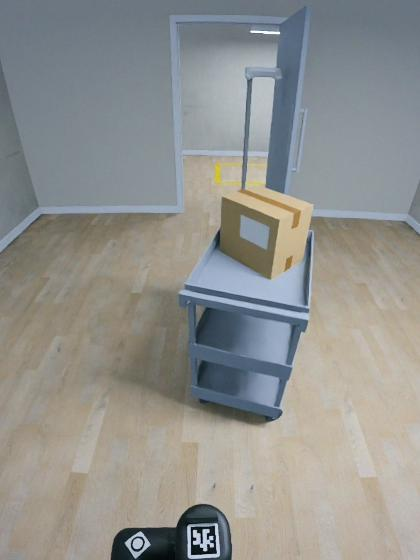

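>>> {"fn": "move", "kwargs": {"blocking": false, "cameras": [], "r1": {"base":{"translate_m":0.1,"strafe_m":0.2},"pace":"slow","contact_limits":{"strafe_m":1.0}}}}

>>> {"fn": "wait", "kwargs": {"seconds": 5, "cameras": ["r1_head_left_camera","r1_head_camera","r2_head_camera"]}}

Scene clock: 164.80 s.
earlier move: r1 contact_stop
move: r1 moving
r1.base_odometry: x=-1.262 y=+1.700 heading=+2.900
r1.turned_by_wheels: +0.014
r1.turned_by_imu: +0.014
r1.base_tilt: forward=-1.6 right=+1.3
r1.lidar_m: 1.42 0.26 0.25 - 0.25 0.30 3.68 1.04 0.95 2.44 2.69 3.68
r1.base_status: earlier translate_m contact_stop (by the wheels' count: +0.093 of +0.140); earlier strafe_m contact_stop (by the wheels' count: +0.268 of +0.650); translate_m moving; strafe_m moving
r1.joint_positions: lift_m=+0.127 arm_m=+0.000 wrist_yaw_rad=+3.092 wrist_pitch_rad=+0.002 wrist_roll_rad=+0.000 gripper_m=+0.056
r1.joint_status: not commanded
r1.measured_speeds: translate_m=+0.022 strafe_m=+0.043 rotate_rad=-0.003 lift_m=+0.000 arm_m=+0.000 wrist_yaw_rad=+0.000 wrist_pitch_rad=+0.000 wrist_roll_rad=+0.000
r1.motor_effort: lift_m=+20(20) arm_m=+4(5) wheel_0=-8(11) wheel_1=+15(15) wheel_2=-5(6)
r1.servo_current: wrist_yaw_rad=46(52) wrist_pitch_rad=46(52) wrist_roll_rad=46(65) gripper_m=39(46)
r1.contact_limits: strafe_m 1
r1.hand_pose: x=-0.1129 y=+0.1016 z=+0.3046 quat_wxyz=(+0.025, -0.001, +0.000, +1.000) (m; r1's base frame)
r1.wrist_depth_mm: 136 138 - - 370 229 - / 111 138 - - 377 216 - / 117 139 251 - 433 218 159 / 137 151 - - 436 220 160 / 1863 - - - 387 219 160 / 1229 1205 194 1182 191 220 168 / 842 759 750 809 387 190 -
r2: as last shown
r2.lidar_m: 0.87 3.03 2.32 2.23 2.38 2.25 2.20 2.32 2.55 2.47 2.66 0.87
r2.motor_effort: lift_m=+21(21) arm_m=-4(4) wheel_0=+0(1) wheel_1=+0(0) wheel_2=+0(0)
r2.servo_current: wrist_yaw_rad=46(65) wrist_pitch_rad=39(46) wrist_roll_rad=52(59) gripper_m=46(52)
r2.wrist_depth_mm: - 141 - - - - - / - 126 151 - - - - / - 129 185 - - - - / 144 143 272 - - - - / 230 - - - - - - / 227 - 196 - 191 - - / 226 - - - - - -
pictures: none
No camera images: "cameras" was empty.

Scene clock: 167.83 s.
earlier move: r1 done
r1.base_odometry: x=-1.399 y=+1.540 heading=+2.901
r1.turned_by_wheels: +0.001
r1.turned_by_imu: +0.034
r1.base_tilt: forward=-1.5 right=+1.3
r1.lidar_m: 1.38 0.35 0.25 - 0.25 0.25 0.50 1.25 1.14 2.77 2.91 1.36
r1.base_status: done
r1.joint_positions: lift_m=+0.127 arm_m=+0.000 wrist_yaw_rad=+3.092 wrist_pitch_rad=+0.002 wrist_roll_rad=+0.000 gripper_m=+0.056
r1.joint_status: not commanded
r1.measured_speeds: all 0
r1.motor_effort: lift_m=+20(20) arm_m=+4(5) wheel_0=-31(33) wheel_1=+32(34) wheel_2=+4(7)
r1.servo_current: wrist_yaw_rad=46(65) wrist_pitch_rad=46(52) wrist_roll_rad=59(65) gripper_m=46(52)
r1.contact_limits: strafe_m 1
r1.hand_pose: x=-0.1128 y=+0.1017 z=+0.3046 quat_wxyz=(+0.025, -0.001, +0.000, +1.000) (m; r1's base frame)
r1.wrist_depth_mm: 136 138 - 492 285 198 - / 111 139 - 500 285 200 - / 115 138 259 508 289 190 - / 137 152 - 504 289 191 - / 1921 - - 683 291 192 160 / 1160 1205 194 521 191 191 - / 854 768 768 153 271 174 -
r2.base_odometry: x=-0.182 y=-0.804 heading=-2.038
r2.turned_by_wheels: +0.000
r2.turned_by_imu: +0.000
r2.base_tilt: forward=-0.7 right=+0.1
r2.lidar_m: 0.88 3.05 2.29 2.23 2.39 2.26 2.18 2.32 2.51 2.48 2.65 0.87
r2.base_status: not commanded
r2.joint_positions: lift_m=+0.900 arm_m=+0.000 wrist_yaw_rad=+3.133 wrist_pitch_rad=+0.002 wrist_roll_rad=+0.000 gripper_m=+0.056
r2.joint_status: not commanded
r2.measured_speeds: all 0
r2.motor_effort: lift_m=+21(21) arm_m=-4(4) wheel_0=+0(1) wheel_1=+0(0) wheel_2=+0(0)
r2.servo_current: wrist_yaw_rad=39(65) wrist_pitch_rad=39(46) wrist_roll_rad=52(65) gripper_m=46(52)
r2.hand_pose: x=-0.1167 y=+0.0898 z=+1.0775 quat_wxyz=(+0.004, -0.001, +0.000, +1.000) (m; r2's base frame)
r2.wrist_depth_mm: - 141 - - - - - / - 126 150 - - - - / - 129 185 - - - - / 144 144 273 - - - - / 229 - - - - - - / 227 - 196 - 192 - - / 226 - - - - - -
wait: 3.03 of 5 s (r1 has come to rest)
pictures: r1_head_camera, r1_head_left_camera, r2_head_camera
Images, in order (width x height): r1_head_camera 420x560, r1_head_left_camera 420x672, r2_head_camera 420x560.

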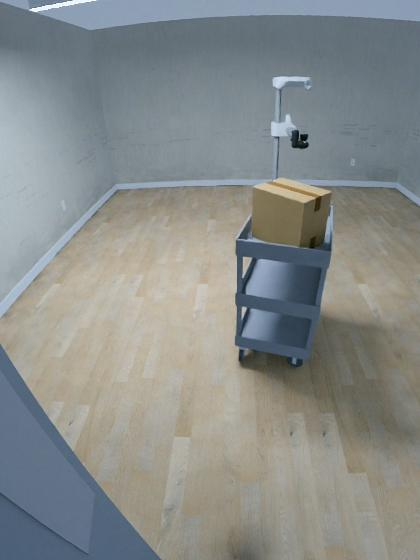

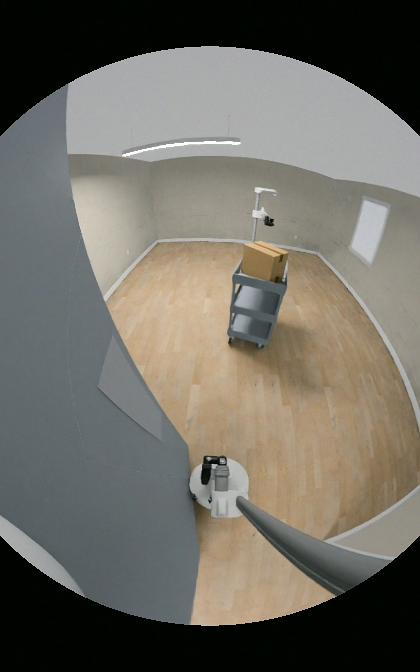

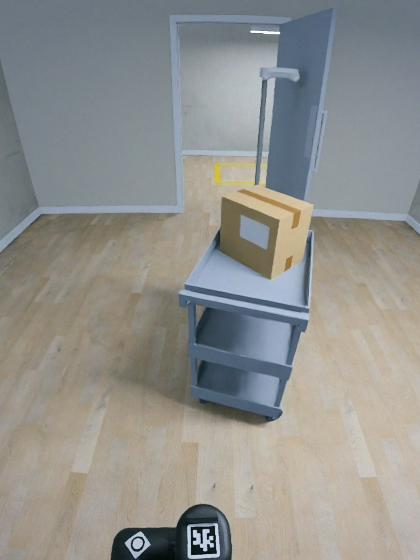

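>>> {"fn": "move", "kwargs": {"blocking": false, "cameras": [], "r1": {"base":{"translate_m":0.0,"strafe_m":0.22},"pace":"slow","contact_limits":{"strafe_m":1.0}}}}

>>> {"fn": "wait", "kwargs": {"seconds": 5, "cameras": ["r1_head_left_camera","r1_head_right_camera","r2_head_camera"]}}

Scene clock: 171.83 s.
move: r1 moving
r1.base_odometry: x=-1.403 y=+1.526 heading=+2.901
r1.turned_by_wheels: +0.000
r1.turned_by_imu: +0.000
r1.base_tilt: forward=-1.6 right=+1.3
r1.lidar_m: 1.37 0.33 0.25 - 0.25 0.25 0.51 1.22 1.14 2.77 2.88 1.37
r1.base_status: translate_m moving; strafe_m moving
r1.joint_positions: lift_m=+0.127 arm_m=+0.000 wrist_yaw_rad=+3.092 wrist_pitch_rad=+0.002 wrist_roll_rad=+0.000 gripper_m=+0.056
r1.joint_status: not commanded
r1.measured_speeds: translate_m=+0.001 strafe_m=+0.056 rotate_rad=-0.005 lift_m=+0.000 arm_m=+0.000 wrist_yaw_rad=+0.000 wrist_pitch_rad=+0.000 wrist_roll_rad=+0.000
r1.motor_effort: lift_m=+20(20) arm_m=+4(4) wheel_0=-32(34) wheel_1=+33(35) wheel_2=+4(6)
r1.servo_current: wrist_yaw_rad=39(59) wrist_pitch_rad=39(52) wrist_roll_rad=46(52) gripper_m=39(46)
r1.contact_limits: strafe_m 1
r1.hand_pose: x=-0.1128 y=+0.1017 z=+0.3046 quat_wxyz=(+0.025, -0.001, +0.000, +1.000) (m; r1's base frame)
r1.wrist_depth_mm: 136 138 - 492 286 198 - / 111 139 - 496 287 200 - / 115 139 259 504 289 191 - / 137 151 - 504 290 191 - / 1921 - - 517 291 192 160 / 1182 1182 194 517 190 192 - / 842 759 768 153 272 174 -
r2: as last shown
r2.base_tilt: forward=-0.7 right=+0.0
r2.lidar_m: 0.89 3.03 2.33 2.24 2.37 2.26 2.19 2.31 2.52 2.45 2.64 0.87
r2.motor_effort: lift_m=+21(21) arm_m=-4(4) wheel_0=+0(0) wheel_1=+0(0) wheel_2=+0(1)
r2.servo_current: wrist_yaw_rad=52(52) wrist_pitch_rad=39(46) wrist_roll_rad=52(59) gripper_m=52(52)
r2.wrist_depth_mm: - 140 - - - - - / - 126 150 - - - - / - 129 184 - - - - / 144 143 272 - - - - / 229 - - - - - - / 228 - 196 - 191 - - / 226 - - - - - -
pictures: none
No camera images: "cameras" was empty.

Scene clock: 174.67 s.
earlier move: r1 done
r1.base_odometry: x=-1.451 y=+1.328 heading=+2.901
r1.turned_by_wheels: +0.000
r1.turned_by_imu: +0.000
r1.base_tilt: forward=-1.6 right=+1.3
r1.lidar_m: 1.37 0.32 0.25 - 0.25 0.26 0.53 1.25 1.13 2.75 2.89 1.37
r1.base_status: done
r1.joint_positions: lift_m=+0.127 arm_m=+0.000 wrist_yaw_rad=+3.092 wrist_pitch_rad=+0.002 wrist_roll_rad=+0.000 gripper_m=+0.056
r1.joint_status: not commanded
r1.measured_speeds: all 0
r1.motor_effort: lift_m=+20(20) arm_m=+4(4) wheel_0=-30(34) wheel_1=+32(37) wheel_2=+7(8)
r1.servo_current: wrist_yaw_rad=65(65) wrist_pitch_rad=46(52) wrist_roll_rad=39(65) gripper_m=39(52)
r1.contact_limits: strafe_m 1
r1.hand_pose: x=-0.1128 y=+0.1017 z=+0.3046 quat_wxyz=(+0.025, -0.001, +0.000, +1.000) (m; r1's base frame)
r1.wrist_depth_mm: 136 138 - 496 285 197 - / 111 139 - 500 287 199 - / 114 139 260 500 289 191 - / 137 151 - 508 290 191 - / 1983 - - 517 290 192 160 / 1182 1182 193 521 190 191 - / 842 750 750 154 272 174 -
r2.base_odometry: x=-0.182 y=-0.804 heading=-2.038
r2.turned_by_wheels: +0.000
r2.turned_by_imu: +0.000
r2.base_tilt: forward=-0.7 right=+0.1
r2.lidar_m: 0.87 3.01 2.32 2.25 2.38 2.23 2.18 2.33 2.56 2.48 2.65 0.85
r2.base_status: not commanded
r2.joint_positions: lift_m=+0.900 arm_m=+0.000 wrist_yaw_rad=+3.133 wrist_pitch_rad=+0.002 wrist_roll_rad=+0.000 gripper_m=+0.056
r2.joint_status: not commanded
r2.measured_speeds: all 0
r2.motor_effort: lift_m=+21(21) arm_m=-4(4) wheel_0=+0(1) wheel_1=+0(1) wheel_2=+0(1)
r2.servo_current: wrist_yaw_rad=46(65) wrist_pitch_rad=39(52) wrist_roll_rad=46(65) gripper_m=39(59)
r2.hand_pose: x=-0.1167 y=+0.0898 z=+1.0775 quat_wxyz=(+0.004, -0.001, +0.000, +1.000) (m; r2's base frame)
r2.wrist_depth_mm: - 141 - - - - - / - 126 151 - - - - / - 129 184 - - - - / 144 143 273 - - - - / 230 - - - - - - / 227 - 195 - 191 - - / 226 - - - - - -
wait: 2.83 of 5 s (r1 has come to rest)
pictures: r1_head_left_camera, r1_head_right_camera, r2_head_camera
Images, in order (width x height): r1_head_left_camera 420x672, r1_head_right_camera 420x672, r2_head_camera 420x560.

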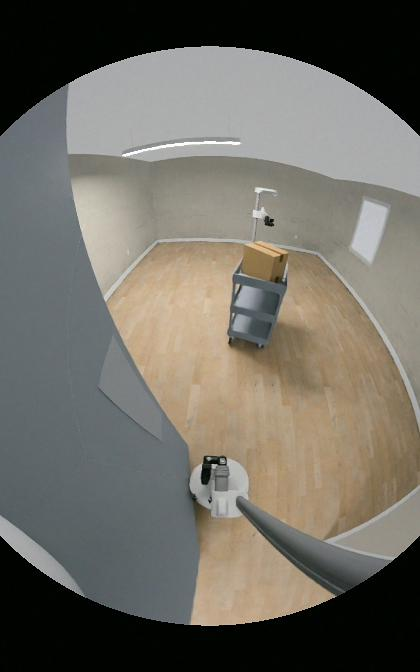

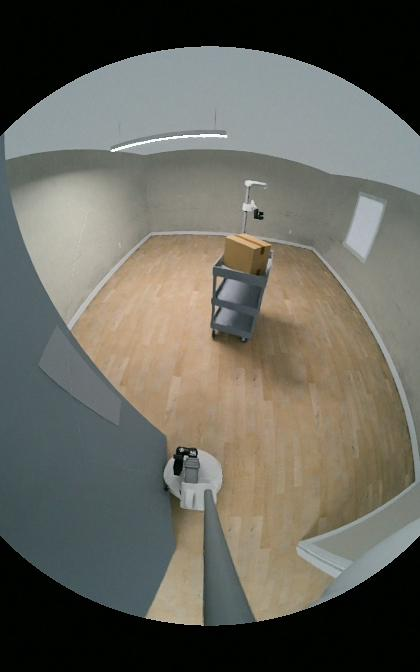

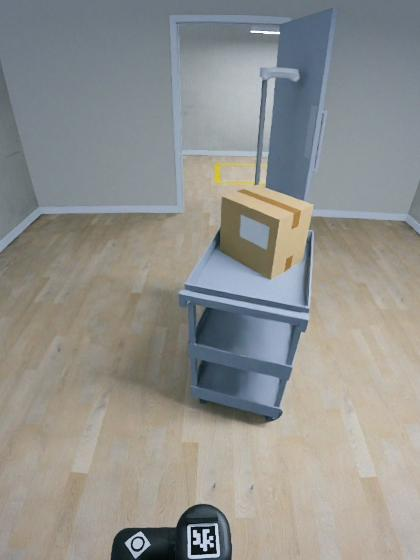

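>>> {"fn": "move", "kwargs": {"blocking": false, "cameras": [], "r2": {"base":{"rotate_rad":-0.34}}}}

>>> {"fn": "wait", "kwargs": {"seconds": 2, "cameras": []}}

>>> {"fn": "move", "kwargs": {"blocking": false, "cameras": [], "r2": {"base":{"translate_m":-0.3,"strafe_m":0.2},"joints":{"wrist_yaw_rad":0,"wrist_roll_rad":1.57,"lift_m":0.75,"gripper_m":0.1}}}}

>>> {"fn": "wait", "kwargs": {"seconds": 2.5, "cameras": []}}

>>> {"fn": "wait", "kwargs": {"seconds": 2, "cameras": ["r2_head_camera","r2_wrist_camera","r2_head_left_camera"]}}

Scene clock: 195.60 s.
move: r2 moving
r1: as last shown
r1.lidar_m: 1.36 0.34 0.25 - 0.25 0.25 0.53 1.23 1.13 2.77 2.89 1.37
r1.motor_effort: lift_m=+20(20) arm_m=+4(4) wheel_0=-30(31) wheel_1=+32(33) wheel_2=+7(7)
r1.servo_current: wrist_yaw_rad=33(65) wrist_pitch_rad=46(46) wrist_roll_rad=52(65) gripper_m=39(46)
r1.contact_limits: strafe_m 1
r1.wrist_depth_mm: 136 138 - 492 285 198 - / 111 138 - 500 287 199 - / 115 138 260 508 290 191 - / 137 152 - 512 290 191 - / 1983 - - 517 291 191 160 / 1182 1182 194 521 190 192 - / 854 759 759 153 273 174 -
r2.base_odometry: x=-0.182 y=-0.804 heading=-2.266
r2.turned_by_wheels: -0.227
r2.turned_by_imu: -0.221
r2.base_tilt: forward=-0.7 right=+0.1
r2.lidar_m: 0.86 0.95 2.48 2.23 2.28 2.44 2.20 2.20 2.74 2.47 2.49 3.09
r2.base_status: rotate_rad moving
r2.joint_positions: lift_m=+0.900 arm_m=+0.000 wrist_yaw_rad=+3.133 wrist_pitch_rad=+0.002 wrist_roll_rad=+0.000 gripper_m=+0.056
r2.joint_status: not commanded
r2.measured_speeds: translate_m=+0.000 strafe_m=+0.002 rotate_rad=-0.690 lift_m=+0.000 arm_m=+0.000 wrist_yaw_rad=+0.000 wrist_pitch_rad=+0.000 wrist_roll_rad=+0.000
r2.motor_effort: lift_m=+21(21) arm_m=-4(4) wheel_0=+6(11) wheel_1=+7(10) wheel_2=+7(11)
r2.servo_current: wrist_yaw_rad=52(52) wrist_pitch_rad=39(46) wrist_roll_rad=46(59) gripper_m=52(59)
r2.hand_pose: x=-0.1167 y=+0.0898 z=+1.0775 quat_wxyz=(+0.004, -0.001, +0.000, +1.000) (m; r2's base frame)
r2.wrist_depth_mm: - 141 - - - - - / - 126 150 - - - - / - 129 184 - - - - / 144 143 273 - - - - / 230 - - - - - - / 228 - 196 - 191 - - / 224 - - - - - -
pictures: none
No camera images: "cameras" was empty.

Scene clock: 196.23 s.
earlier move: r2 done
r1.base_odometry: x=-1.451 y=+1.328 heading=+2.901
r1.turned_by_wheels: +0.000
r1.turned_by_imu: +0.000
r1.base_tilt: forward=-1.6 right=+1.3
r1.lidar_m: 1.36 0.34 0.25 - 0.25 0.26 0.53 1.24 1.12 2.76 2.93 1.36
r1.base_status: not commanded
r1.joint_positions: lift_m=+0.127 arm_m=+0.000 wrist_yaw_rad=+3.092 wrist_pitch_rad=+0.002 wrist_roll_rad=+0.000 gripper_m=+0.056
r1.joint_status: not commanded
r1.measured_speeds: all 0
r1.motor_effort: lift_m=+20(20) arm_m=+4(4) wheel_0=-30(31) wheel_1=+32(33) wheel_2=+7(7)
r1.servo_current: wrist_yaw_rad=33(65) wrist_pitch_rad=46(46) wrist_roll_rad=39(65) gripper_m=33(46)
r1.contact_limits: strafe_m 1
r1.hand_pose: x=-0.1128 y=+0.1017 z=+0.3046 quat_wxyz=(+0.025, -0.001, +0.000, +1.000) (m; r1's base frame)
r1.wrist_depth_mm: 136 138 - 496 285 198 - / 111 139 - 500 286 200 - / 115 139 259 504 287 190 - / 137 152 - 508 290 193 - / 1921 - - 512 290 191 160 / 1205 1182 194 521 191 192 - / 842 750 750 153 271 174 -
r2.base_odometry: x=-0.182 y=-0.804 heading=-2.377
r2.turned_by_wheels: -0.111
r2.turned_by_imu: -0.109
r2.base_tilt: forward=-0.7 right=+0.1
r2.lidar_m: 0.86 0.90 2.65 2.25 2.22 2.59 2.20 2.18 2.55 2.48 2.48 2.87
r2.base_status: done
r2.joint_positions: lift_m=+0.900 arm_m=+0.000 wrist_yaw_rad=+3.133 wrist_pitch_rad=+0.002 wrist_roll_rad=+0.000 gripper_m=+0.056
r2.joint_status: not commanded
r2.measured_speeds: all 0
r2.motor_effort: lift_m=+21(21) arm_m=-4(4) wheel_0=+4(11) wheel_1=+4(10) wheel_2=+5(11)
r2.servo_current: wrist_yaw_rad=46(59) wrist_pitch_rad=39(46) wrist_roll_rad=52(59) gripper_m=52(59)
r2.hand_pose: x=-0.1167 y=+0.0898 z=+1.0775 quat_wxyz=(+0.004, -0.001, +0.000, +1.000) (m; r2's base frame)
r2.wrist_depth_mm: - 140 - - - - - / - 126 151 - - - - / - 129 185 - - - - / 144 144 264 - - - - / 229 - - - - - - / 228 - 196 - 192 - - / 225 - - - - - -
wait: 0.63 of 2 s (r2 has come to rest)
pictures: none
No camera images: "cameras" was empty.

Scene clock: 196.73 s.
move: r2 moving
r1: as last shown
r1.lidar_m: 1.36 0.33 0.25 - 0.25 0.25 0.52 1.24 1.12 2.76 2.90 1.35
r1.servo_current: wrist_yaw_rad=46(65) wrist_pitch_rad=46(52) wrist_roll_rad=33(59) gripper_m=46(46)
r1.contact_limits: strafe_m 1
r1.wrist_depth_mm: 136 138 - 492 285 198 - / 111 138 - 504 286 198 - / 115 139 260 508 289 190 - / 136 152 - 508 289 191 - / 1983 - - 512 291 191 160 / 1205 1182 193 521 190 192 - / 842 741 759 153 272 175 -
r2.base_odometry: x=-0.147 y=-0.798 heading=-2.377
r2.turned_by_wheels: +0.001
r2.turned_by_imu: +0.001
r2.base_tilt: forward=-0.6 right=+0.1
r2.lidar_m: 0.90 0.91 2.61 2.22 2.23 2.54 2.17 2.16 2.53 2.50 2.51 2.92
r2.base_status: translate_m moving; strafe_m moving
r2.joint_positions: lift_m=+0.862 arm_m=+0.000 wrist_yaw_rad=+2.569 wrist_pitch_rad=+0.002 wrist_roll_rad=+0.589 gripper_m=+0.075
r2.joint_status: lift_m moving; wrist_yaw_rad moving; wrist_roll_rad moving; gripper_m moving
r2.measured_speeds: translate_m=-0.111 strafe_m=+0.076 rotate_rad=-0.003 lift_m=-0.146 arm_m=+0.000 wrist_yaw_rad=-1.742 wrist_pitch_rad=+0.000 wrist_roll_rad=+1.820
r2.motor_effort: lift_m=+15(22) arm_m=-4(4) wheel_0=-8(12) wheel_1=+7(8) wheel_2=+10(13)
r2.servo_current: wrist_yaw_rad=156(156) wrist_pitch_rad=39(46) wrist_roll_rad=65(124) gripper_m=104(104)
r2.hand_pose: x=-0.0241 y=+0.2297 z=+1.0401 quat_wxyz=(+0.270, +0.081, +0.279, +0.918) (m; r2's base frame)
r2.wrist_depth_mm: - - - - - 1921 1661 / - - - - - 1983 1756 / - - - - - - - / - - - - - - - / - - - - - - - / - - 190 - 190 - 1661 / - - - - - 1618 1397
pictures: none
No camera images: "cameras" was empty.

Scene clock: 198.80 s.
earlier move: r2 done
r1.base_odometry: x=-1.451 y=+1.328 heading=+2.901
r1.turned_by_wheels: +0.000
r1.turned_by_imu: +0.000
r1.base_tilt: forward=-1.6 right=+1.3
r1.lidar_m: 1.37 0.34 0.25 - 0.25 0.25 0.53 1.25 1.13 2.77 2.90 1.36
r1.base_status: not commanded
r1.joint_positions: lift_m=+0.127 arm_m=+0.000 wrist_yaw_rad=+3.092 wrist_pitch_rad=+0.002 wrist_roll_rad=+0.000 gripper_m=+0.056
r1.joint_status: not commanded
r1.measured_speeds: all 0
r1.motor_effort: lift_m=+20(20) arm_m=+4(4) wheel_0=-30(31) wheel_1=+33(33) wheel_2=+7(7)
r1.servo_current: wrist_yaw_rad=59(65) wrist_pitch_rad=39(52) wrist_roll_rad=52(59) gripper_m=39(46)
r1.contact_limits: strafe_m 1
r1.hand_pose: x=-0.1128 y=+0.1017 z=+0.3046 quat_wxyz=(+0.025, -0.001, +0.000, +1.000) (m; r1's base frame)
r1.wrist_depth_mm: 136 138 - 496 285 198 - / 111 138 - 496 287 199 - / 114 139 260 508 289 191 - / 137 152 - 512 290 191 - / 1983 - - 517 290 191 160 / 1182 1182 193 521 190 191 - / 854 750 759 153 271 174 -
r2.base_odometry: x=+0.173 y=-0.741 heading=-2.377
r2.turned_by_wheels: +0.000
r2.turned_by_imu: +0.000
r2.base_tilt: forward=-0.6 right=+0.1
r2.lidar_m: 1.16 3.85 2.33 1.96 1.96 2.25 1.95 1.96 2.27 2.75 2.74 3.20
r2.base_status: done
r2.joint_positions: lift_m=+0.750 arm_m=+0.000 wrist_yaw_rad=+0.003 wrist_pitch_rad=+0.002 wrist_roll_rad=+1.568 gripper_m=+0.100
r2.joint_status: all done
r2.measured_speeds: all 0
r2.motor_effort: lift_m=+14(22) arm_m=-4(4) wheel_0=-1(15) wheel_1=+4(8) wheel_2=+4(13)
r2.servo_current: wrist_yaw_rad=46(156) wrist_pitch_rad=33(46) wrist_roll_rad=46(124) gripper_m=46(104)
r2.hand_pose: x=+0.4596 y=-0.0865 z=+0.9281 quat_wxyz=(+0.708, +0.706, +0.002, +0.001) (m; r2's base frame)
r2.wrist_depth_mm: - - - - - 1808 1255 / - - - - - 1863 1308 / - - - - - 1537 1281 / - - - 1229 - 991 - / - - - 1336 1464 991 - / - - 193 - 194 1618 1281 / - - - - - - 1308
wait: 2.07 of 2.5 s (r2 has come to rest)
pictures: none
No camera images: "cameras" was empty.

Scene clock: 200.80 s.
r1.base_odometry: x=-1.451 y=+1.328 heading=+2.901
r1.turned_by_wheels: +0.000
r1.turned_by_imu: +0.000
r1.base_tilt: forward=-1.6 right=+1.2
r1.lidar_m: 1.36 0.35 0.25 - 0.25 0.25 0.52 1.24 1.13 2.75 2.90 1.36
r1.base_status: not commanded
r1.joint_positions: lift_m=+0.127 arm_m=+0.000 wrist_yaw_rad=+3.092 wrist_pitch_rad=+0.002 wrist_roll_rad=+0.000 gripper_m=+0.056
r1.joint_status: not commanded
r1.measured_speeds: all 0
r1.motor_effort: lift_m=+20(20) arm_m=+4(4) wheel_0=-30(31) wheel_1=+32(33) wheel_2=+7(7)
r1.servo_current: wrist_yaw_rad=52(65) wrist_pitch_rad=46(52) wrist_roll_rad=46(59) gripper_m=39(46)
r1.contact_limits: strafe_m 1
r1.hand_pose: x=-0.1128 y=+0.1017 z=+0.3046 quat_wxyz=(+0.025, -0.001, +0.000, +1.000) (m; r1's base frame)
r1.wrist_depth_mm: 136 138 - 500 283 198 - / 111 138 - 492 287 198 - / 115 139 259 508 289 190 - / 137 152 - 512 291 191 - / 1921 - - 512 290 191 160 / 1205 1205 193 521 190 192 - / 854 759 759 153 273 174 -
r2.base_odometry: x=+0.173 y=-0.741 heading=-2.377
r2.turned_by_wheels: +0.000
r2.turned_by_imu: +0.000
r2.base_tilt: forward=-0.7 right=+0.1
r2.lidar_m: 1.17 3.86 2.32 1.96 1.98 2.29 1.92 1.96 2.25 2.75 2.75 3.19
r2.base_status: done
r2.joint_positions: lift_m=+0.750 arm_m=+0.000 wrist_yaw_rad=+0.003 wrist_pitch_rad=+0.002 wrist_roll_rad=+1.568 gripper_m=+0.100
r2.joint_status: all done
r2.measured_speeds: all 0
r2.motor_effort: lift_m=+14(22) arm_m=-4(4) wheel_0=-1(15) wheel_1=+4(8) wheel_2=+4(13)
r2.servo_current: wrist_yaw_rad=52(156) wrist_pitch_rad=39(46) wrist_roll_rad=59(124) gripper_m=52(104)
r2.hand_pose: x=+0.4596 y=-0.0865 z=+0.9281 quat_wxyz=(+0.708, +0.706, +0.002, +0.001) (m; r2's base frame)
r2.wrist_depth_mm: - - - - - 1808 1255 / - - - - - 1863 1281 / - - - - - 1537 1281 / - - - 1229 - 1008 - / - - - 1336 1464 991 - / - - 193 - 194 1618 1308 / - - - - - - 1281
wait: 2.00 s; at rest by 0.27 s
pictures: r2_head_camera, r2_head_left_camera, r2_wrist_camera
Images, in order (width x height): r2_head_camera 420x560, r2_head_left_camera 420x672, r2_wrist_camera 616x392.

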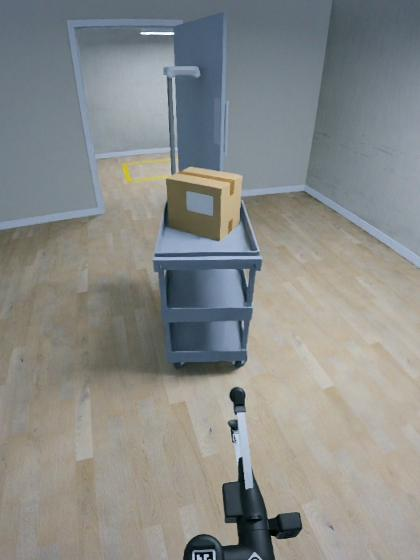

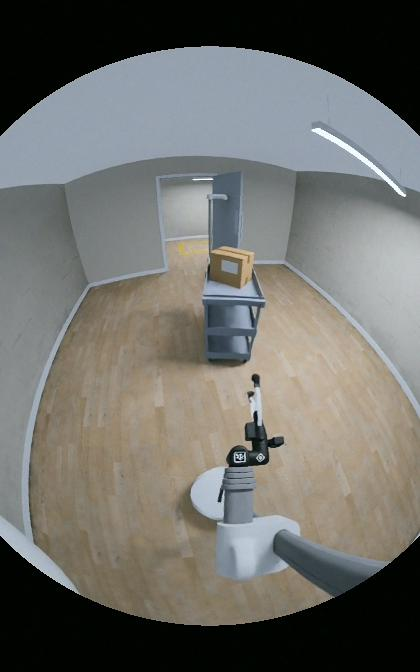

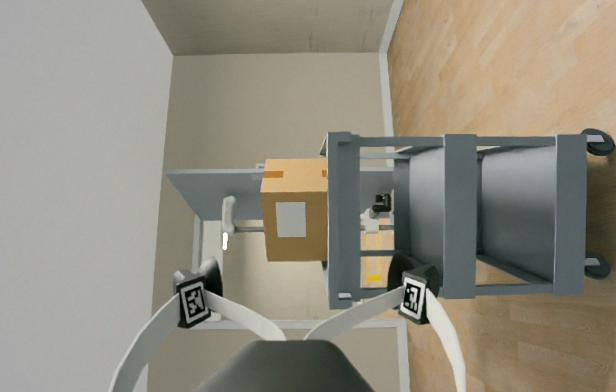

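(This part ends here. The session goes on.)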